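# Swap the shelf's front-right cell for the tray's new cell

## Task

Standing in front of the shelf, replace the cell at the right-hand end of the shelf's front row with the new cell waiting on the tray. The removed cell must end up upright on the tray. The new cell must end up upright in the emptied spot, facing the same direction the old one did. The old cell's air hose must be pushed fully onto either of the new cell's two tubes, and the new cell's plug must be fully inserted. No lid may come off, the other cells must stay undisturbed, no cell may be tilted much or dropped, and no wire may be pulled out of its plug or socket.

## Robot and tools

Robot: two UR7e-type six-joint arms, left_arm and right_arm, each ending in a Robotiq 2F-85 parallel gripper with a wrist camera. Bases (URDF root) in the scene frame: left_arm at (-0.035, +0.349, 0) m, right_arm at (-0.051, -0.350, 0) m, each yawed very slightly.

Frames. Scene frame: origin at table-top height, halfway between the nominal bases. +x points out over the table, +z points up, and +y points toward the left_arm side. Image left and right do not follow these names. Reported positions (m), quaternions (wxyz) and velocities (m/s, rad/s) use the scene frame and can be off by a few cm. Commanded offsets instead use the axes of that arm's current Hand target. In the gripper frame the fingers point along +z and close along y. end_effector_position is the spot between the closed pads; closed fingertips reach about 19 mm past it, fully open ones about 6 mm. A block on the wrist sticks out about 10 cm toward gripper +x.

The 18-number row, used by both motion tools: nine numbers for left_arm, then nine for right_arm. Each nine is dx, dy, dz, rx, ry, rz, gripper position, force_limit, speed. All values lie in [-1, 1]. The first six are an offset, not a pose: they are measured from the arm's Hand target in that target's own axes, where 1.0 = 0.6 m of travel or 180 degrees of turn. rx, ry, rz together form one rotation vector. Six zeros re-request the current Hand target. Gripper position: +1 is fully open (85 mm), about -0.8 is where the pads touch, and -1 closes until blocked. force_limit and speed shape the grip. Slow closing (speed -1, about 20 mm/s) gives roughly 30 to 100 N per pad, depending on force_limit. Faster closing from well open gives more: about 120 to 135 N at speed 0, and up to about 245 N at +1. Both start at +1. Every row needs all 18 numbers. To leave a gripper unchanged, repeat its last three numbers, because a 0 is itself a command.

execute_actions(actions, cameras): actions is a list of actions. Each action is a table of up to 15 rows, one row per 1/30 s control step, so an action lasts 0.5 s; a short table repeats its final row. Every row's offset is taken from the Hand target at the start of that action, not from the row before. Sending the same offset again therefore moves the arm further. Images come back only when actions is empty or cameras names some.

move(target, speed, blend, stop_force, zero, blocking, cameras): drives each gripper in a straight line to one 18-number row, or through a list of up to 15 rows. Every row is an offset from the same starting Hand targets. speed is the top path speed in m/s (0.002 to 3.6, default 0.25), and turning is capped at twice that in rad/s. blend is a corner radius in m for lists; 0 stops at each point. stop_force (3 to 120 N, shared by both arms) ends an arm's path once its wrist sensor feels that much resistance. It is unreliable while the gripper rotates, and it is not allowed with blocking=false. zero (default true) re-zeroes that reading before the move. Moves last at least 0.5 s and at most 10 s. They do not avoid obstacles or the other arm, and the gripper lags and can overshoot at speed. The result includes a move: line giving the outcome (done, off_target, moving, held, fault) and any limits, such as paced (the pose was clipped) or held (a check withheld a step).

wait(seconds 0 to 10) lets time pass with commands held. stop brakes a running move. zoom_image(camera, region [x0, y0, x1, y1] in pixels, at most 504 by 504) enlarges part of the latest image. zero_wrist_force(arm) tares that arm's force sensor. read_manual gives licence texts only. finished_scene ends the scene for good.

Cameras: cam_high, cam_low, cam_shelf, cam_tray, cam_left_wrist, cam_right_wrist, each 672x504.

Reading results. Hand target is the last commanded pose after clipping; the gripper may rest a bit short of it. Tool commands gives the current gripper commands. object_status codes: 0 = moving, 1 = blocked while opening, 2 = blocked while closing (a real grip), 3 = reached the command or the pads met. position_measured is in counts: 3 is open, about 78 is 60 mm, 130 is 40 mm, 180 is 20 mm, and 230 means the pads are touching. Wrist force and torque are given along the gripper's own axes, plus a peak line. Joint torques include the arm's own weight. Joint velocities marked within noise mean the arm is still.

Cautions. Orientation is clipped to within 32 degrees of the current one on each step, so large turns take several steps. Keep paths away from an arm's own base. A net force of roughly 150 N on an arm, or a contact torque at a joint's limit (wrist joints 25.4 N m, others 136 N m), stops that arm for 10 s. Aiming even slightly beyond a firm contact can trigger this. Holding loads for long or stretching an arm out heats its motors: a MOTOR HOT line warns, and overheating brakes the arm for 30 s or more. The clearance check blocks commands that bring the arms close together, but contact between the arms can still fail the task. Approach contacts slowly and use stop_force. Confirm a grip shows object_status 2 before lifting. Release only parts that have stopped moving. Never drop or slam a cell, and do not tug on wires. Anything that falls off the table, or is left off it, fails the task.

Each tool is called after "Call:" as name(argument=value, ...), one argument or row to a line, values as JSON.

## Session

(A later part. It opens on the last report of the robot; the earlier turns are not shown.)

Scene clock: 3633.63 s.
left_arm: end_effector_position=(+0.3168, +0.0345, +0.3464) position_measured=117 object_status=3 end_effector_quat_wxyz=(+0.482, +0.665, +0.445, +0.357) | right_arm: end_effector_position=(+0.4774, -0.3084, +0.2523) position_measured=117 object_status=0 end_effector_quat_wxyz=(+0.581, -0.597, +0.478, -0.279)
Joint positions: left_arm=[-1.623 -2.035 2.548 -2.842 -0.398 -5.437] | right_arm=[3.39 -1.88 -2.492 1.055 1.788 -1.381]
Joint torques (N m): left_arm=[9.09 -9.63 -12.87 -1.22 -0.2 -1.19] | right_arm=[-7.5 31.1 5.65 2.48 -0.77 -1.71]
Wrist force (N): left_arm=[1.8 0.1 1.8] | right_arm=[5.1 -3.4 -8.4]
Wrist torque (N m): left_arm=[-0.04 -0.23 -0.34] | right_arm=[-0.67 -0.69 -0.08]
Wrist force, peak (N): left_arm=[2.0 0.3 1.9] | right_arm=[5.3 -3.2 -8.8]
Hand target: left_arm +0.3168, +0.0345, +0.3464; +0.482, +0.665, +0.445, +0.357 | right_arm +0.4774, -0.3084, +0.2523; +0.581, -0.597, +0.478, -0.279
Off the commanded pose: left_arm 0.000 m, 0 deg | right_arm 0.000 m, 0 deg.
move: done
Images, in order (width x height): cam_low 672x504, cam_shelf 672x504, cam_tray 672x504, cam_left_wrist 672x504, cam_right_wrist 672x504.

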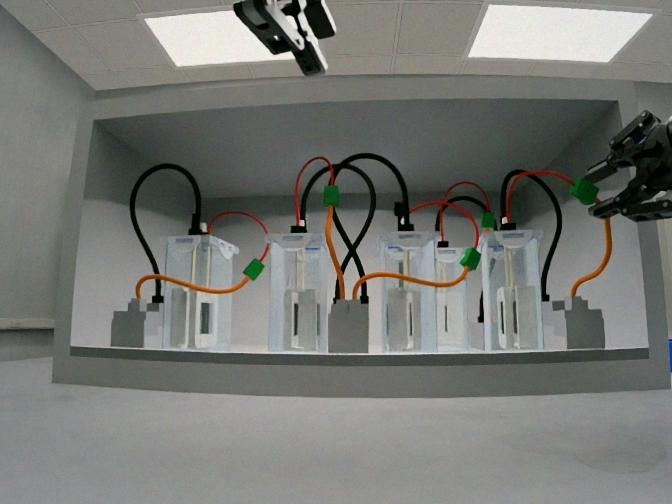

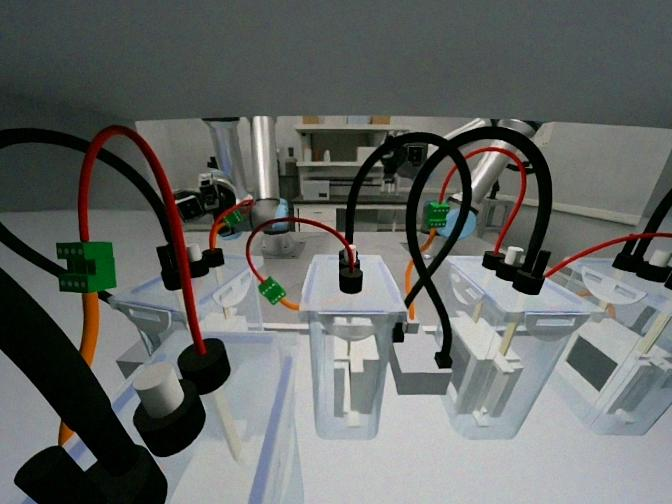

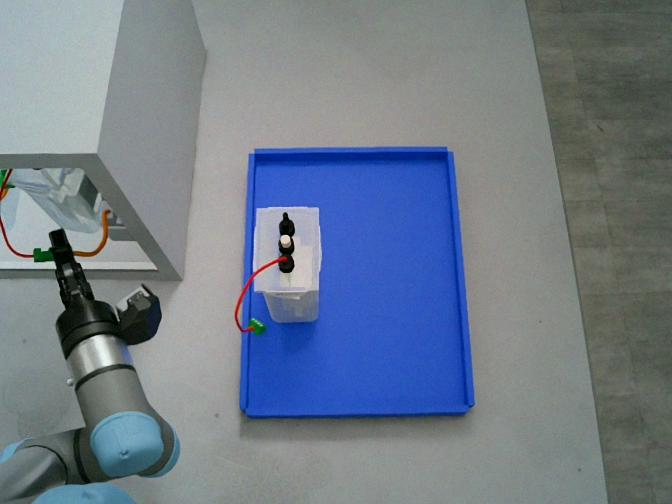

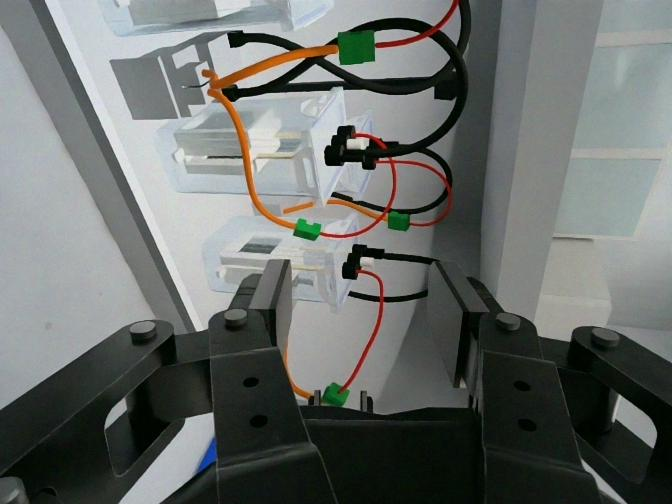

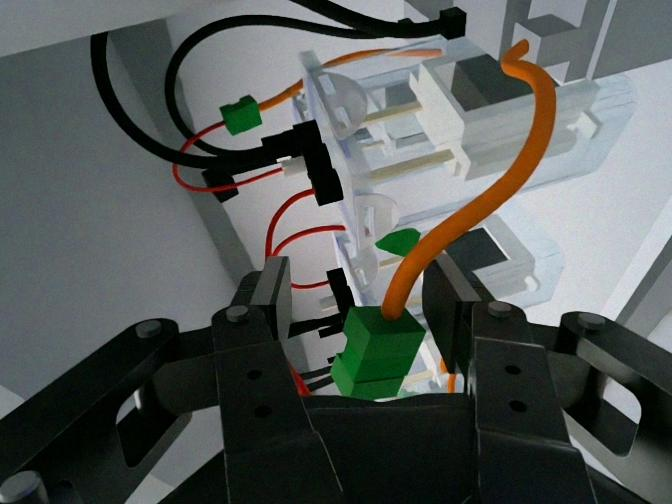

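Call:
zoom_image(
  camera="cam_right_wrist",
  region=[310, 280, 450, 410],
)

Call:
zoom_image(
  camera="cam_low",
  region=[560, 165, 630, 215],
)

Call:
zoom_image(
  camera="cam_shelf",
  region=[205, 190, 275, 250],
)

Call:
zoom_image(
  camera="cam_left_wrist",
  region=[290, 360, 390, 430],
)

Call:
zoom_image(
  camera="cam_tray",
  region=[20, 230, 80, 280],
)

Scaled by 3.600 from the camera's 672x504 image, which has a finer 960x720 frame.

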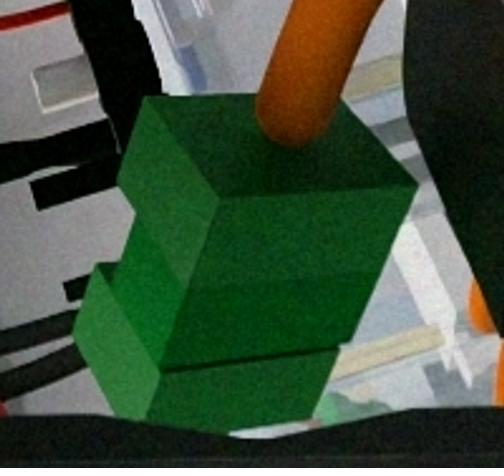

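Scaled by 7.200 from the camera's 672x504 image, which has a finer 960x720 frame.

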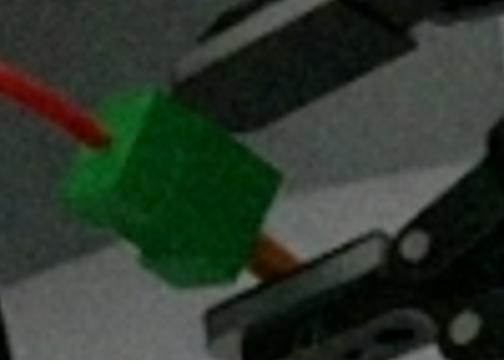

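Scaled by 7.200 from the camera's 672x504 image, which has a finer 960x720 frame.

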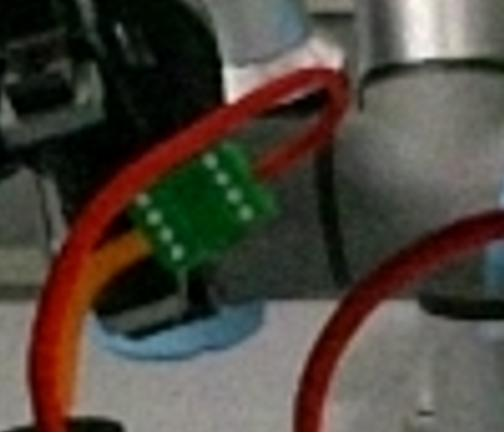

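Scaled by 5.040 from the camera's 672x504 image, which has a finer 960x720 frame.

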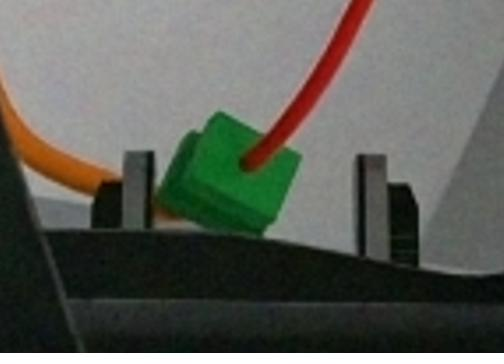

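Scaled by 8.400 from the camera's 672x504 image, which has a finer 960x720 frame.

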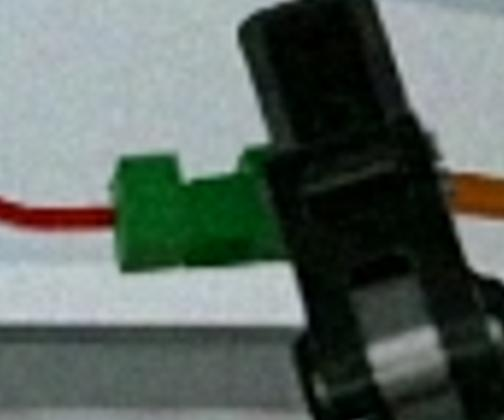

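Call:
zoom_image(
  camera="cam_left_wrist",
  region=[280, 205, 340, 250],
)

Call:
zoom_image(
  camera="cam_left_wrist",
  region=[325, 20, 385, 70],
)

Call:
zoom_image(
  camera="cam_left_wrist",
  region=[310, 375, 360, 415],
)

Call:
zoom_image(
  camera="cam_shelf",
  region=[420, 195, 460, 235],
)

Call:
zoom_image(
  camera="cam_shelf",
  region=[215, 200, 255, 240],
)

Scaled by 8.400 from the camera's 672x504 image, which has a finer 960x720 frame.

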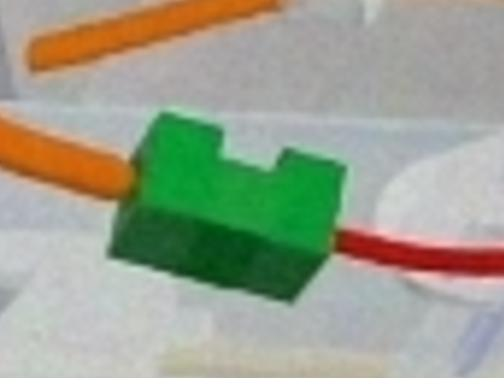

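Scaled by 8.400 from the camera's 672x504 image, which has a finer 960x720 frame.

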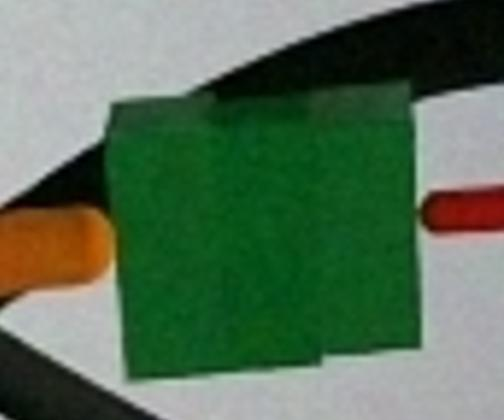

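Scaled by 10.080 from the camera's 672x504 image, which has a finer 960x720 frame.

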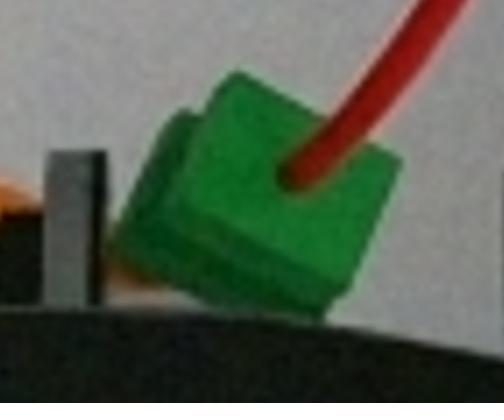

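Scaled by 12.600 from the camera's 672x504 image, which has a finer 960x720 frame.

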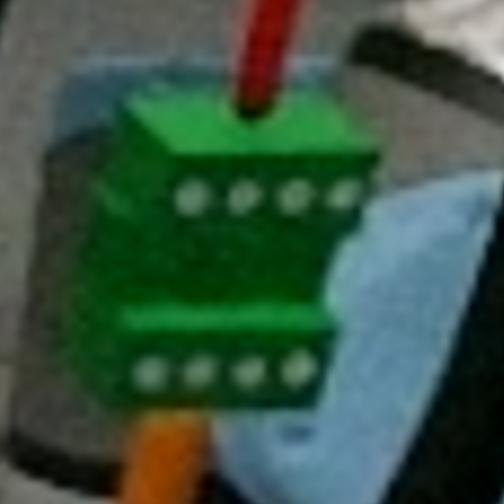

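Scaled by 12.600 from the camera's 672x504 image, which has a finer 960x720 frame.

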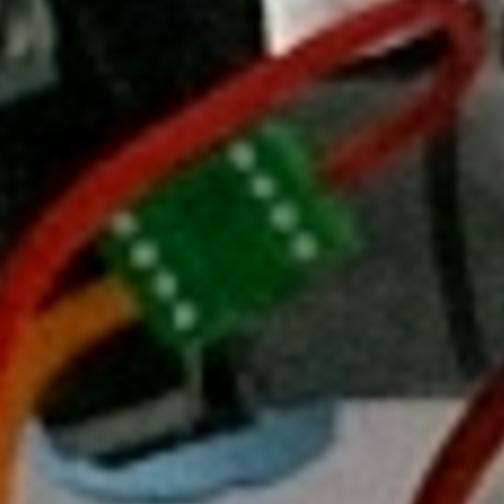

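Call:
move(
  target=[
    [0,0,0,0,0,0,0.1,-0.4,-1,0,0,-0.07,0,0,0,0.1,-0.4,-1],
    [0,0,0,0,0,0,0.1,-0.4,-1,0,0,-0.17,0,0,0,0.1,-0.4,-1],
  ],
  speed=[0.04,0.1],
  blend=0.02,
)

Call:
zoom_image(
  camera="cam_right_wrist",
  region=[320, 260, 420, 360],
)

Call:
zoom_image(
  camera="cam_tray",
  region=[20, 230, 80, 280],
)

Call:
zoom_image(
  camera="cam_left_wrist",
  region=[310, 370, 370, 420],
)

Scene clock: 3651.17 s.
left_arm: end_effector_position=(+0.3168, +0.0345, +0.3464) position_measured=117 object_status=3 end_effector_quat_wxyz=(+0.482, +0.665, +0.445, +0.357) | right_arm: end_effector_position=(+0.3868, -0.3519, +0.2695) position_measured=117 object_status=3 end_effector_quat_wxyz=(+0.581, -0.597, +0.478, -0.279)
Joint positions: left_arm=[-1.623 -2.035 2.548 -2.842 -0.398 -5.437] | right_arm=[3.273 -1.683 -2.689 1.049 1.903 -1.403]
Joint torques (N m): left_arm=[8.2 -9.96 -12.6 -1.29 1.06 -1.07] | right_arm=[3.12 12.92 17.79 4.55 -0.66 2.14]
Wrist force (N): left_arm=[1.8 0.1 1.7] | right_arm=[5.2 -3.2 -8.3]
Wrist torque (N m): left_arm=[-0.04 -0.23 -0.34] | right_arm=[-0.65 -0.67 0.01]
Wrist force, peak (N): left_arm=[2.1 0.2 1.9] | right_arm=[5.3 -3.0 -9.8]
Hand target: left_arm +0.3168, +0.0345, +0.3464; +0.482, +0.665, +0.445, +0.357 | right_arm +0.3868, -0.3519, +0.2696; +0.581, -0.597, +0.478, -0.279
Off the commanded pose: left_arm 0.000 m, 0 deg | right_arm 0.000 m, 0 deg.
move: done

Scaled by 5.040 from the camera's 672x504 image, which has a finer 960x720 frame.
This view is cut from an older image: the scene may have changed since it was taken.

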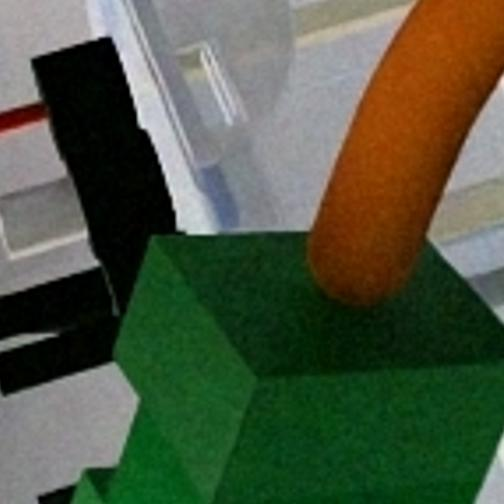

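Scaled by 8.400 from the camera's 672x504 image, which has a finer 960x720 frame.
This view is cut from an older image: the scene may have changed since it was taken.

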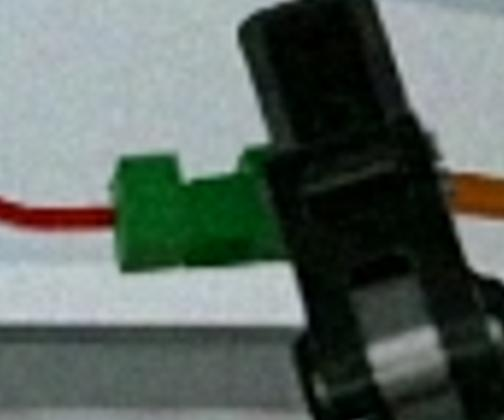

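Scaled by 8.400 from the camera's 672x504 image, which has a finer 960x720 frame.
This view is cut from an older image: the scene may have changed since it was taken.

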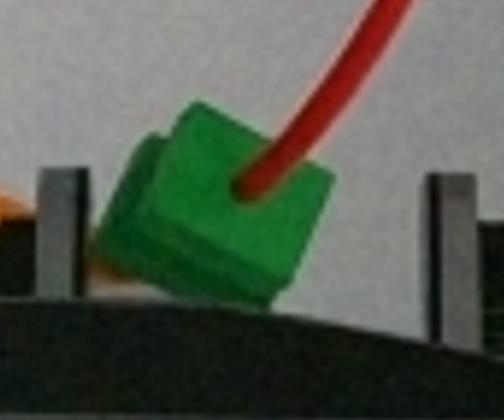

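Call:
move(
  target=[0,0,0,0,0,0,0.1,-0.4,-1,-0.25,0,-0.06,0,0,0,0.1,-0.4,-1],
  speed=0.15,
  cameras=["all"],
)

Call:
zoom_image(
  camera="cam_tray",
  region=[25, 235, 75, 275],
)

Call:
zoom_image(
  camera="cam_low",
  region=[555, 160, 625, 220],
)

Call:
zoom_image(
  camera="cam_shelf",
  region=[205, 190, 275, 250],
)

Call:
zoom_image(
  camera="cam_left_wrist",
  region=[310, 370, 370, 420],
)

Scene clock: 3656.53 s.
left_arm: end_effector_position=(+0.3168, +0.0345, +0.3464) position_measured=117 object_status=3 end_effector_quat_wxyz=(+0.482, +0.665, +0.445, +0.357) | right_arm: end_effector_position=(+0.3481, -0.3019, +0.2858) position_measured=117 object_status=3 end_effector_quat_wxyz=(+0.584, -0.597, +0.475, -0.277)
Joint positions: left_arm=[-1.623 -2.035 2.548 -2.842 -0.398 -5.437] | right_arm=[3.624 -1.428 -2.836 0.957 1.567 -1.341]
Joint torques (N m): left_arm=[8.02 -9.65 -13.15 -1.24 2.01 -1.16] | right_arm=[-5.95 -2.18 24.98 4.12 1.23 -1.94]
Wrist force (N): left_arm=[1.8 -0.2 1.7] | right_arm=[4.6 -2.6 -8.6]
Wrist torque (N m): left_arm=[-0.09 -0.22 -0.35] | right_arm=[-0.58 -0.57 -0.09]
Wrist force, peak (N): left_arm=[2.0 0.1 2.1] | right_arm=[5.8 -5.1 -10.5]
Hand target: left_arm +0.3168, +0.0345, +0.3464; +0.482, +0.665, +0.445, +0.357 | right_arm +0.3481, -0.3018, +0.2859; +0.584, -0.597, +0.475, -0.277 (not the last commanded pose)
Off the commanded pose: left_arm 0.000 m, 0 deg | right_arm 0.089 m, 1 deg.
move: held (right_arm; a check stopped the path); limits=held
pose unreachable (right arm): on one or more control steps of this call, first in action 0 (counted from 0), this arm could not follow its commanded pose, so it was not sent that pose on those steps. It may still have moved: this result reports where it is.
cause: moving toward the commanded pose would bring two parts of the arm too close to each other (joints 3 (elbow) and 4 (wrist 1) lie between them).

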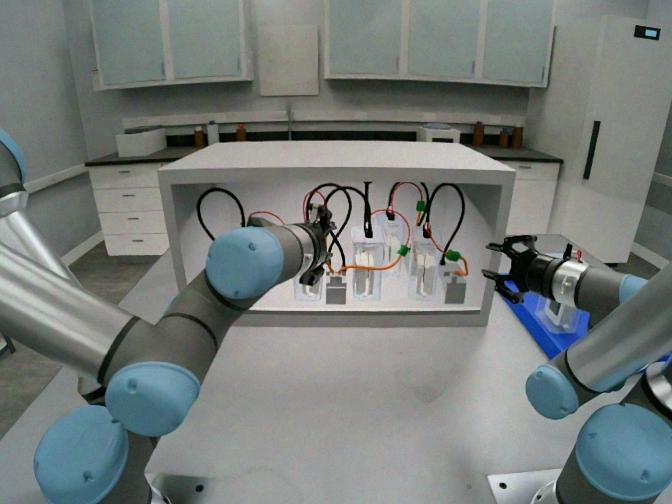

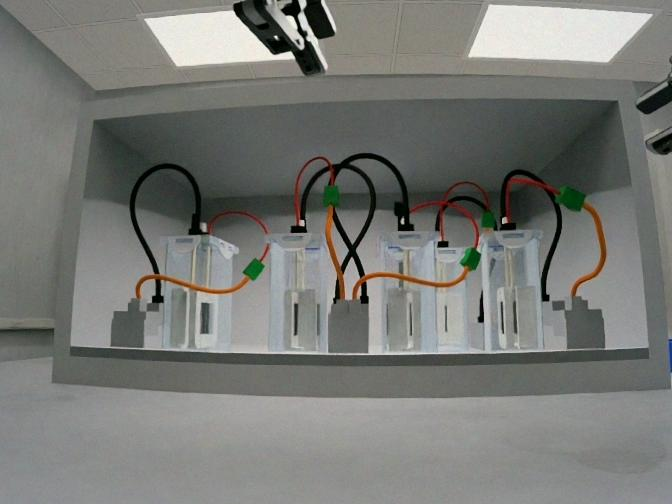

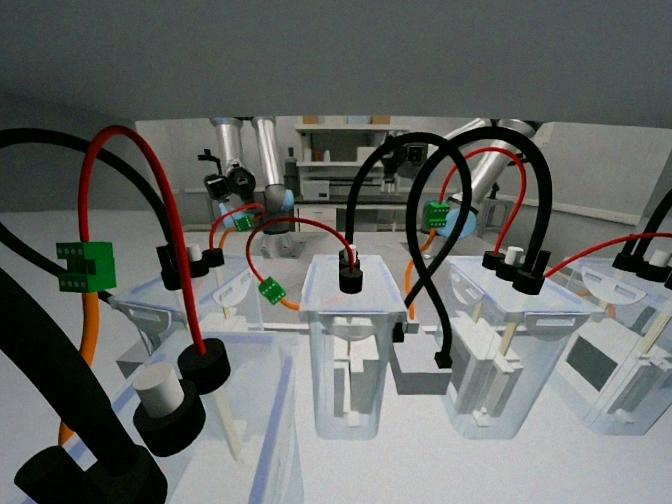

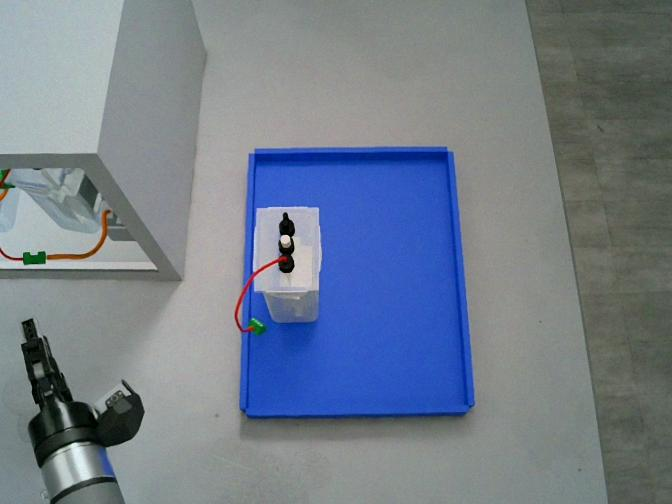

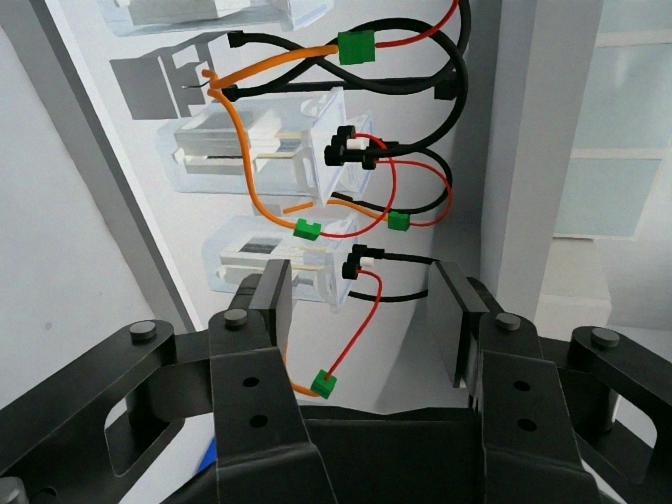

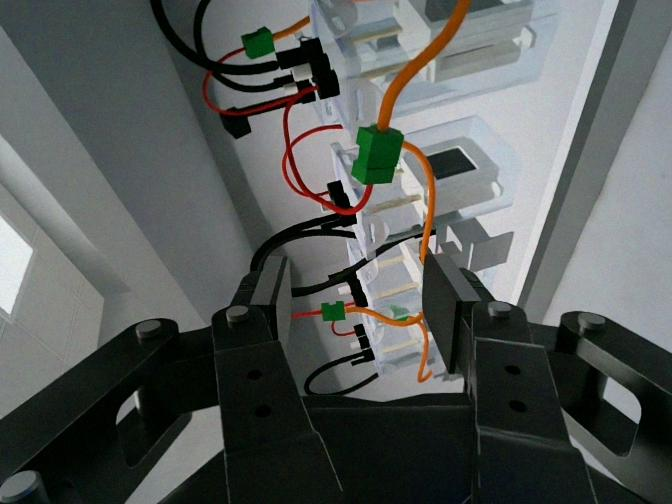

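Scaled by 10.080 from the camera's 672x504 image, which has a finer 960x720 frame.

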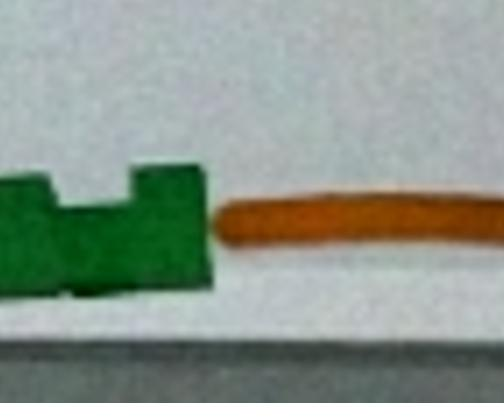

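Scaled by 7.200 from the camera's 672x504 image, which has a finer 960x720 frame.

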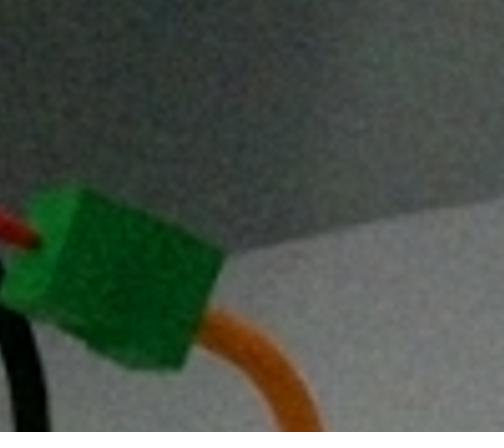

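Scaled by 7.200 from the camera's 672x504 image, which has a finer 960x720 frame.

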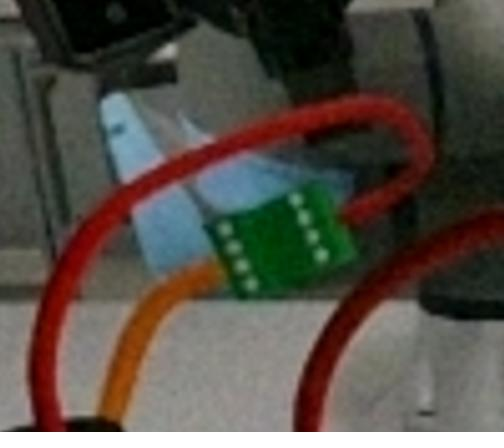

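Scaled by 8.400 from the camera's 672x504 image, which has a finer 960x720 frame.

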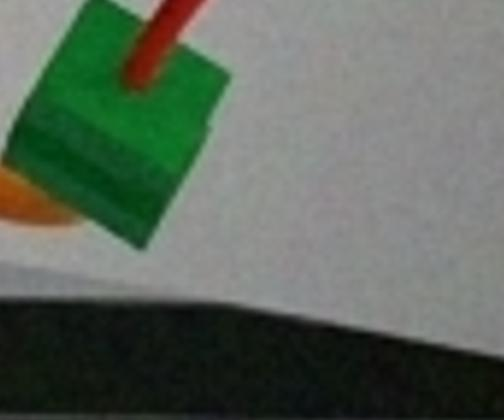

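Call:
zoom_image(
  camera="cam_tray",
  region=[16, 246, 50, 270],
)

Call:
zoom_image(
  camera="cam_right_wrist",
  region=[340, 115, 420, 195],
)

Call:
zoom_image(
  camera="cam_right_wrist",
  region=[235, 20, 285, 60],
)

Call:
zoom_image(
  camera="cam_right_wrist",
  region=[310, 295, 355, 330],
)

Scaled by 14.824 from the camera's 672x504 image, which has a finer 960x720 frame.

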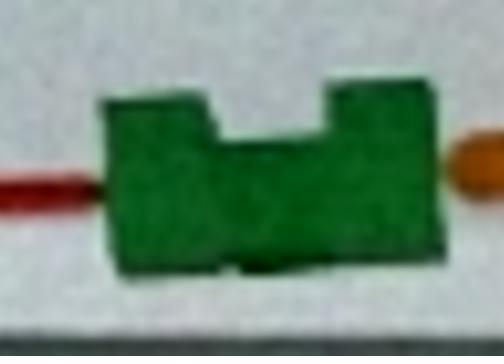

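Scaled by 6.300 from the camera's 672x504 image, which has a finer 960x720 frame.

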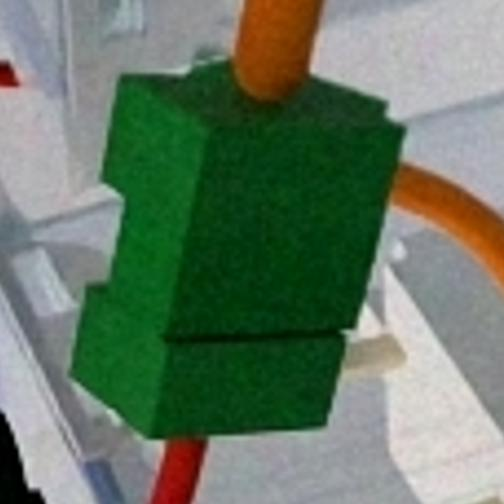

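Scaled by 10.080 from the camera's 672x504 image, which has a finer 960x720 frame.

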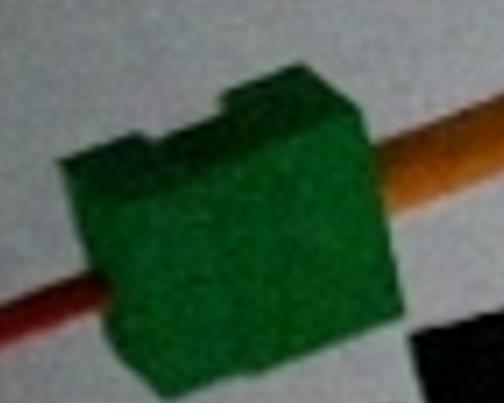

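Scaled by 11.200 from the camera's 672x504 image, which has a finer 960x720 frame.

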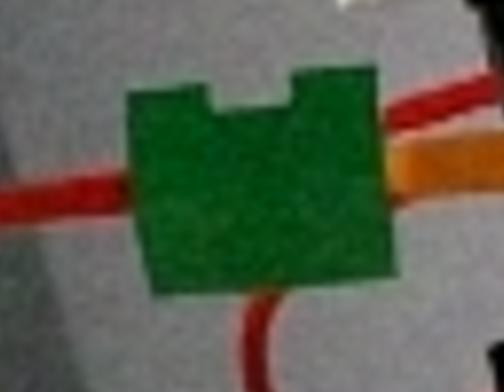

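Call:
zoom_image(
  camera="cam_left_wrist",
  region=[288, 212, 326, 244],
)

Call:
zoom_image(
  camera="cam_right_wrist",
  region=[350, 120, 405, 190],
)

Call:
zoom_image(
  camera="cam_low",
  region=[455, 240, 490, 275],
)

Call:
zoom_image(
  camera="cam_low",
  region=[235, 250, 275, 290],
)

Call:
zoom_image(
  camera="cam_low",
  region=[552, 180, 592, 215],
)

Call:
zoom_image(
  camera="cam_shelf",
  region=[255, 270, 295, 310],
)

Scaled by 13.263 from the camera's 672x504 image, which has a finer 960x720 frame.

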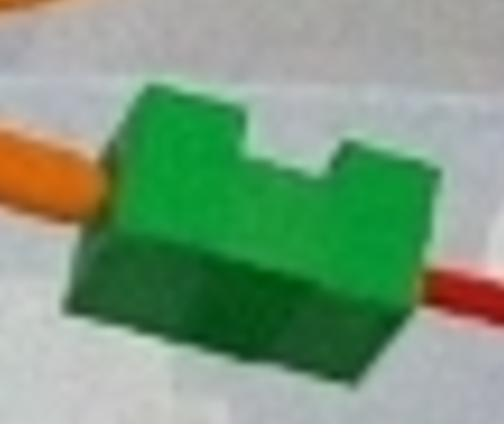

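Scaled by 7.200 from the camera's 672x504 image, which has a finer 960x720 frame.

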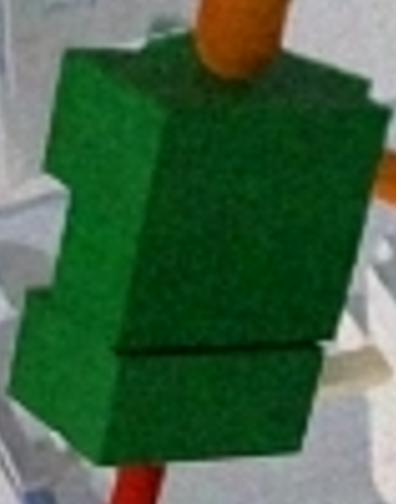

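Scaled by 14.400 from the camera's 672x504 image, which has a finer 960x720 frame.

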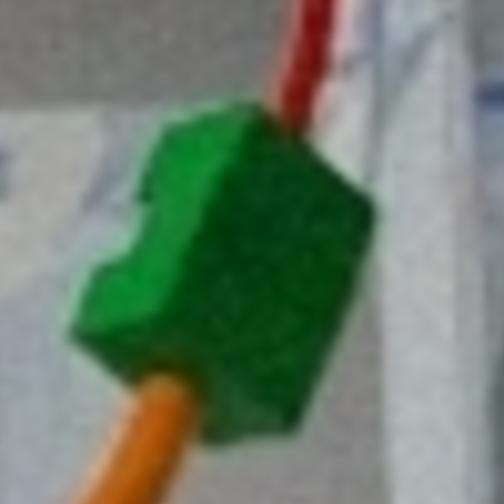

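Scaled by 12.600 from the camera's 672x504 image, which has a finer 960x720 frame.

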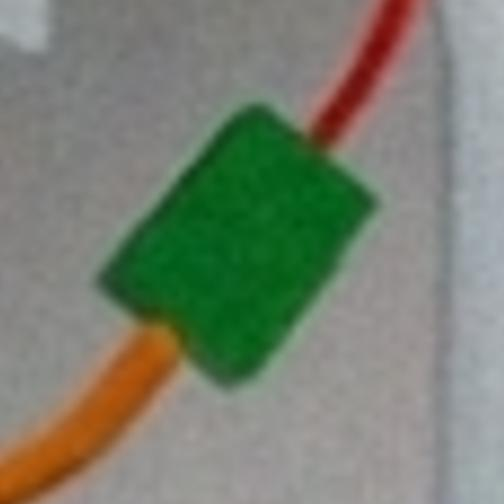

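Scaled by 12.600 from the camera's 672x504 image, which has a finer 960x720 frame.

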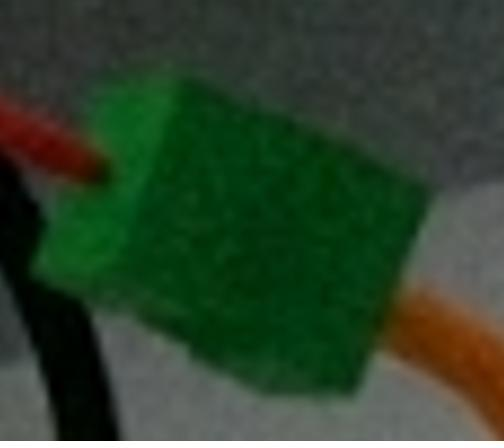

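Scaled by 12.600 from the camera's 672x504 image, which has a finer 960x720 frame.

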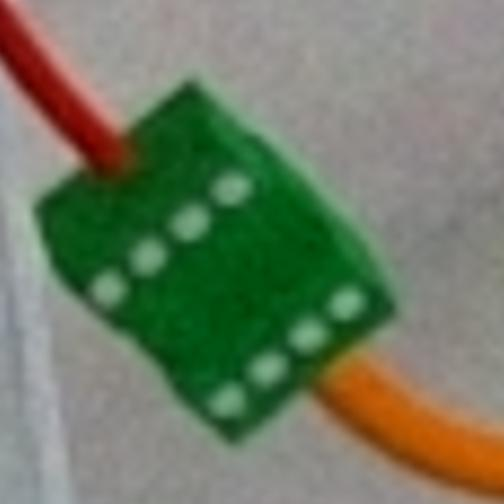

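Call:
execute_actions(
  actions=[],
)

Scene clock: 3675.70 s.
left_arm: end_effector_position=(+0.3168, +0.0345, +0.3464) position_measured=117 object_status=3 end_effector_quat_wxyz=(+0.482, +0.665, +0.445, +0.357) | right_arm: end_effector_position=(+0.3481, -0.3018, +0.2859) position_measured=117 object_status=3 end_effector_quat_wxyz=(+0.584, -0.597, +0.475, -0.277)
Joint positions: left_arm=[-1.623 -2.035 2.548 -2.842 -0.398 -5.437] | right_arm=[3.625 -1.427 -2.836 0.957 1.567 -1.341]
Joint velocities: within noise
Joint torques (N m): left_arm=[9.11 -9.53 -13.23 -1.29 2.69 -1.05] | right_arm=[9.15 17.95 24.96 4.16 -0.97 -1.99]
Wrist force (N): left_arm=[1.6 0.0 1.9] | right_arm=[4.5 -2.4 -8.5]
Wrist torque (N m): left_arm=[-0.06 -0.19 -0.34] | right_arm=[-0.55 -0.55 -0.10]
Wrist force, peak (N): left_arm=[2.0 0.2 2.0] | right_arm=[4.6 -2.6 -8.9]
Hand target: left_arm +0.3168, +0.0345, +0.3464; +0.482, +0.665, +0.445, +0.357 | right_arm +0.3481, -0.3018, +0.2859; +0.584, -0.597, +0.475, -0.277 (not the last commanded pose)
Tool commands: left_gripper/position=+0.1 left_gripper/force_limit=-0.4 left_gripper/speed=-1.0 right_gripper/position=+0.1 right_gripper/force_limit=-0.4 right_gripper/speed=-1.0
Off the commanded pose: left_arm 0.000 m, 0 deg | right_arm 0.089 m, 1 deg.

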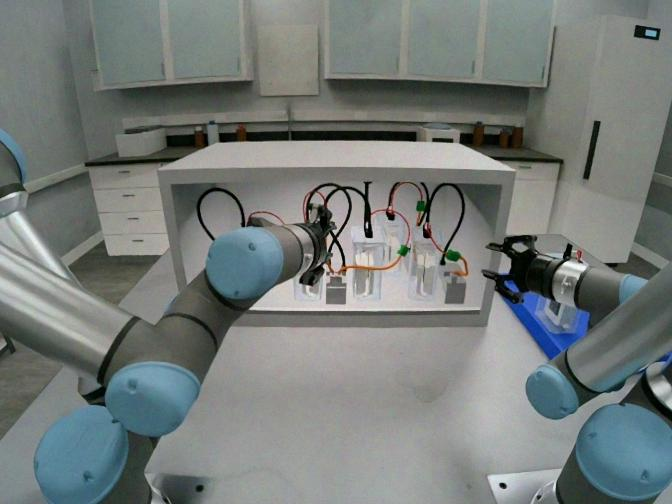

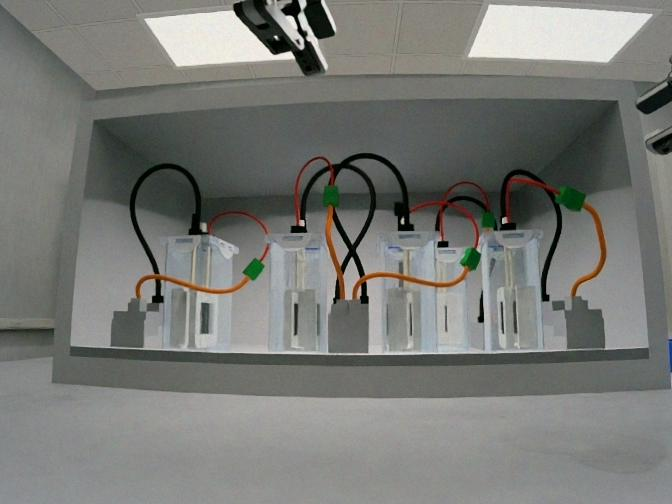

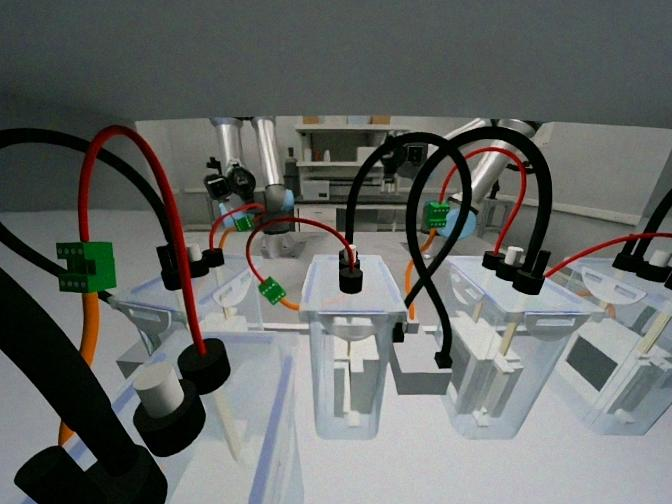

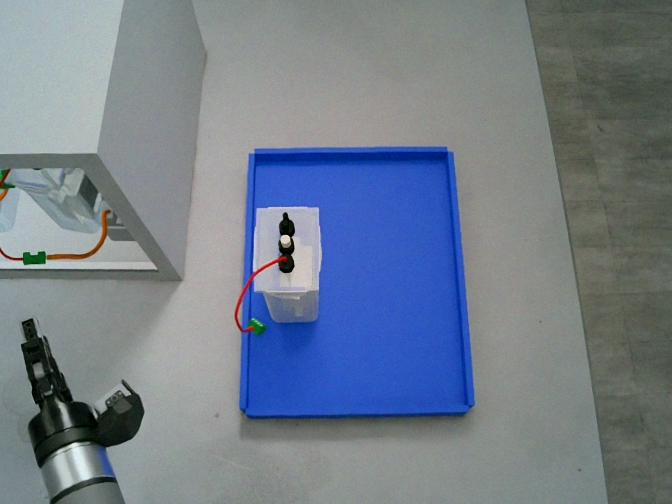

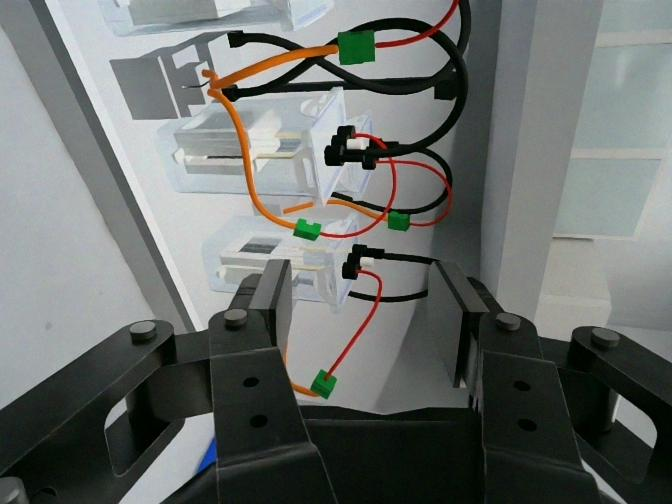

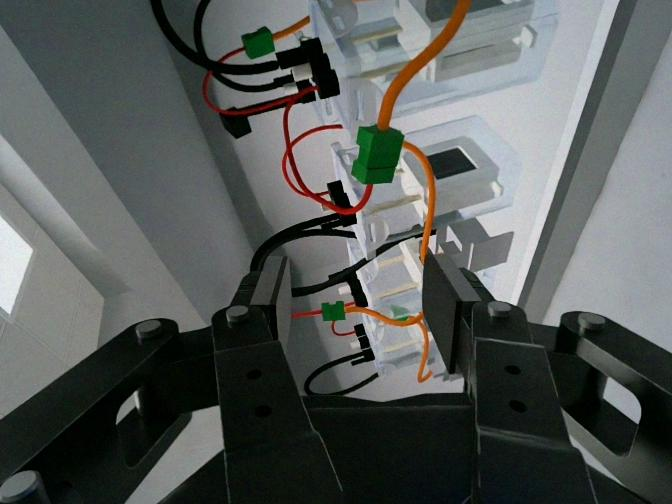

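Call:
zoom_image(
  camera="cam_low",
  region=[430, 150, 620, 310],
)

Call:
zoom_image(
  camera="cam_left_wrist",
  region=[280, 200, 420, 400],
)

Call:
zoom_image(
  camera="cam_right_wrist",
  region=[340, 110, 420, 200],
)

Scaled by 2.653 from the camera's 672x504 image, which has a finer 960x720 frame.

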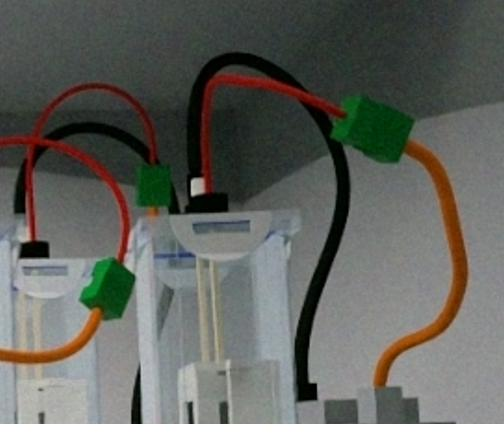

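Scaled by 2.520 from the camera's 672x504 image, which has a finer 960x720 frame.

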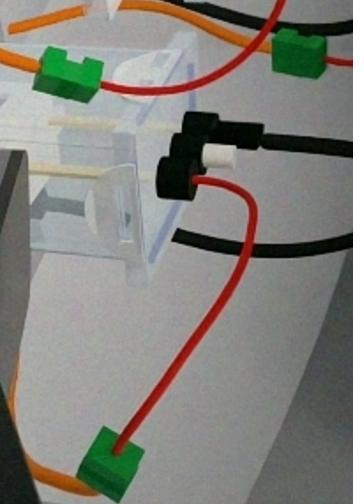

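Scaled by 5.600 from the camera's 672x504 image, which has a finer 960x720 frame.

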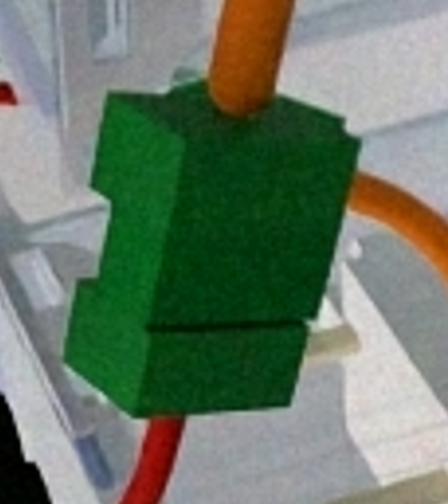

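Call:
zoom_image(
  camera="cam_right_wrist",
  region=[235, 15, 285, 65],
)

Call:
zoom_image(
  camera="cam_right_wrist",
  region=[310, 290, 360, 340],
)

Call:
zoom_image(
  camera="cam_left_wrist",
  region=[330, 20, 390, 70],
)

Call:
zoom_image(
  camera="cam_shelf",
  region=[50, 235, 125, 305],
)

Call:
zoom_image(
  camera="cam_shelf",
  region=[220, 200, 260, 240],
)

Call:
zoom_image(
  camera="cam_shelf",
  region=[415, 190, 460, 235],
)

Scaled by 10.080 from the camera's 672x504 image, which has a finer 960x720 frame.

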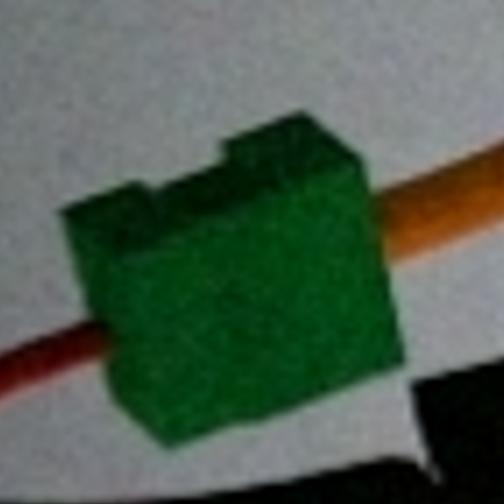

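Scaled by 10.080 from the camera's 672x504 image, which has a finer 960x720 frame.

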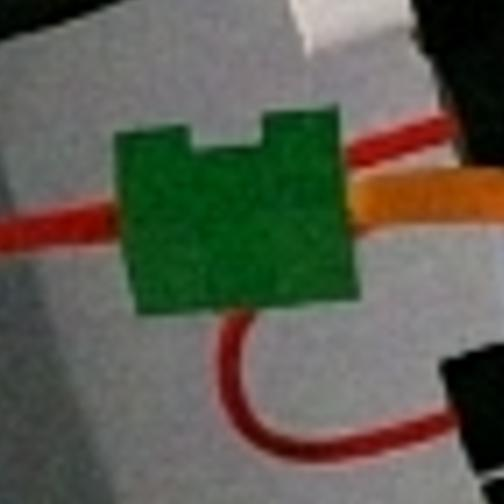

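Scaled by 8.400 from the camera's 672x504 image, which has a finer 960x720 frame.

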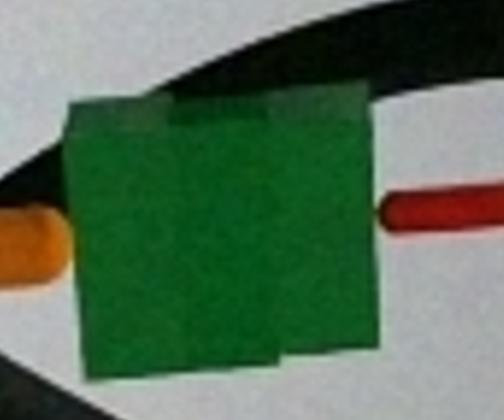

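Scaled by 6.720 from the camera's 672x504 image, which has a finer 960x720 frame.

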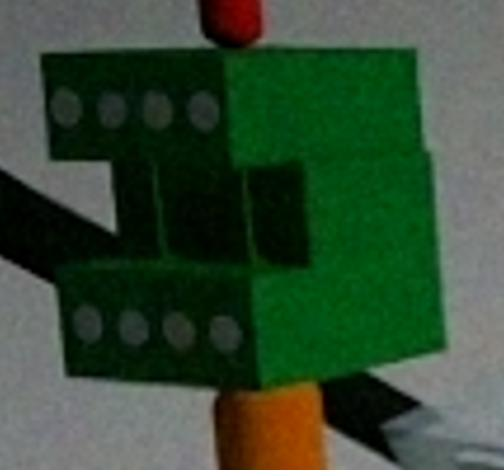

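Scaled by 12.600 from the camera's 672x504 image, which has a finer 960x720 frame.

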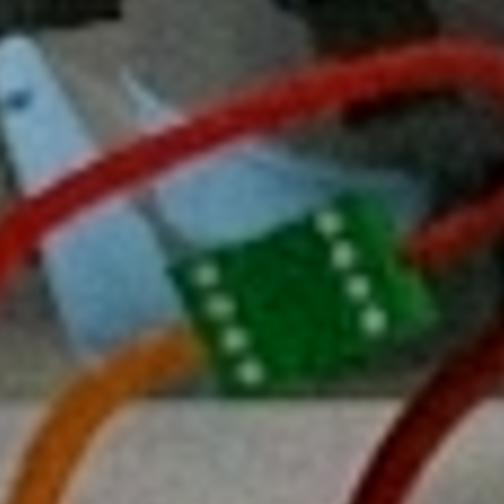

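Scaled by 11.200 from the camera's 672x504 image, which has a finer 960x720 frame.

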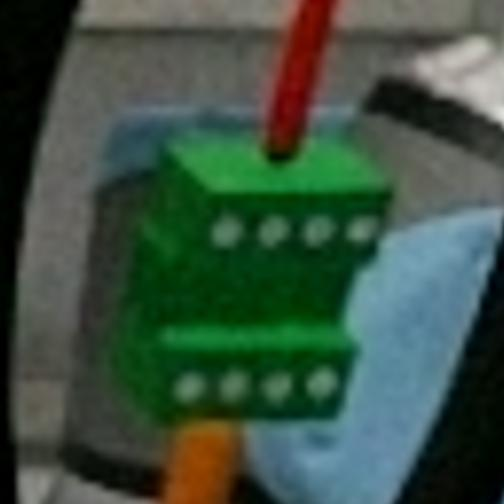

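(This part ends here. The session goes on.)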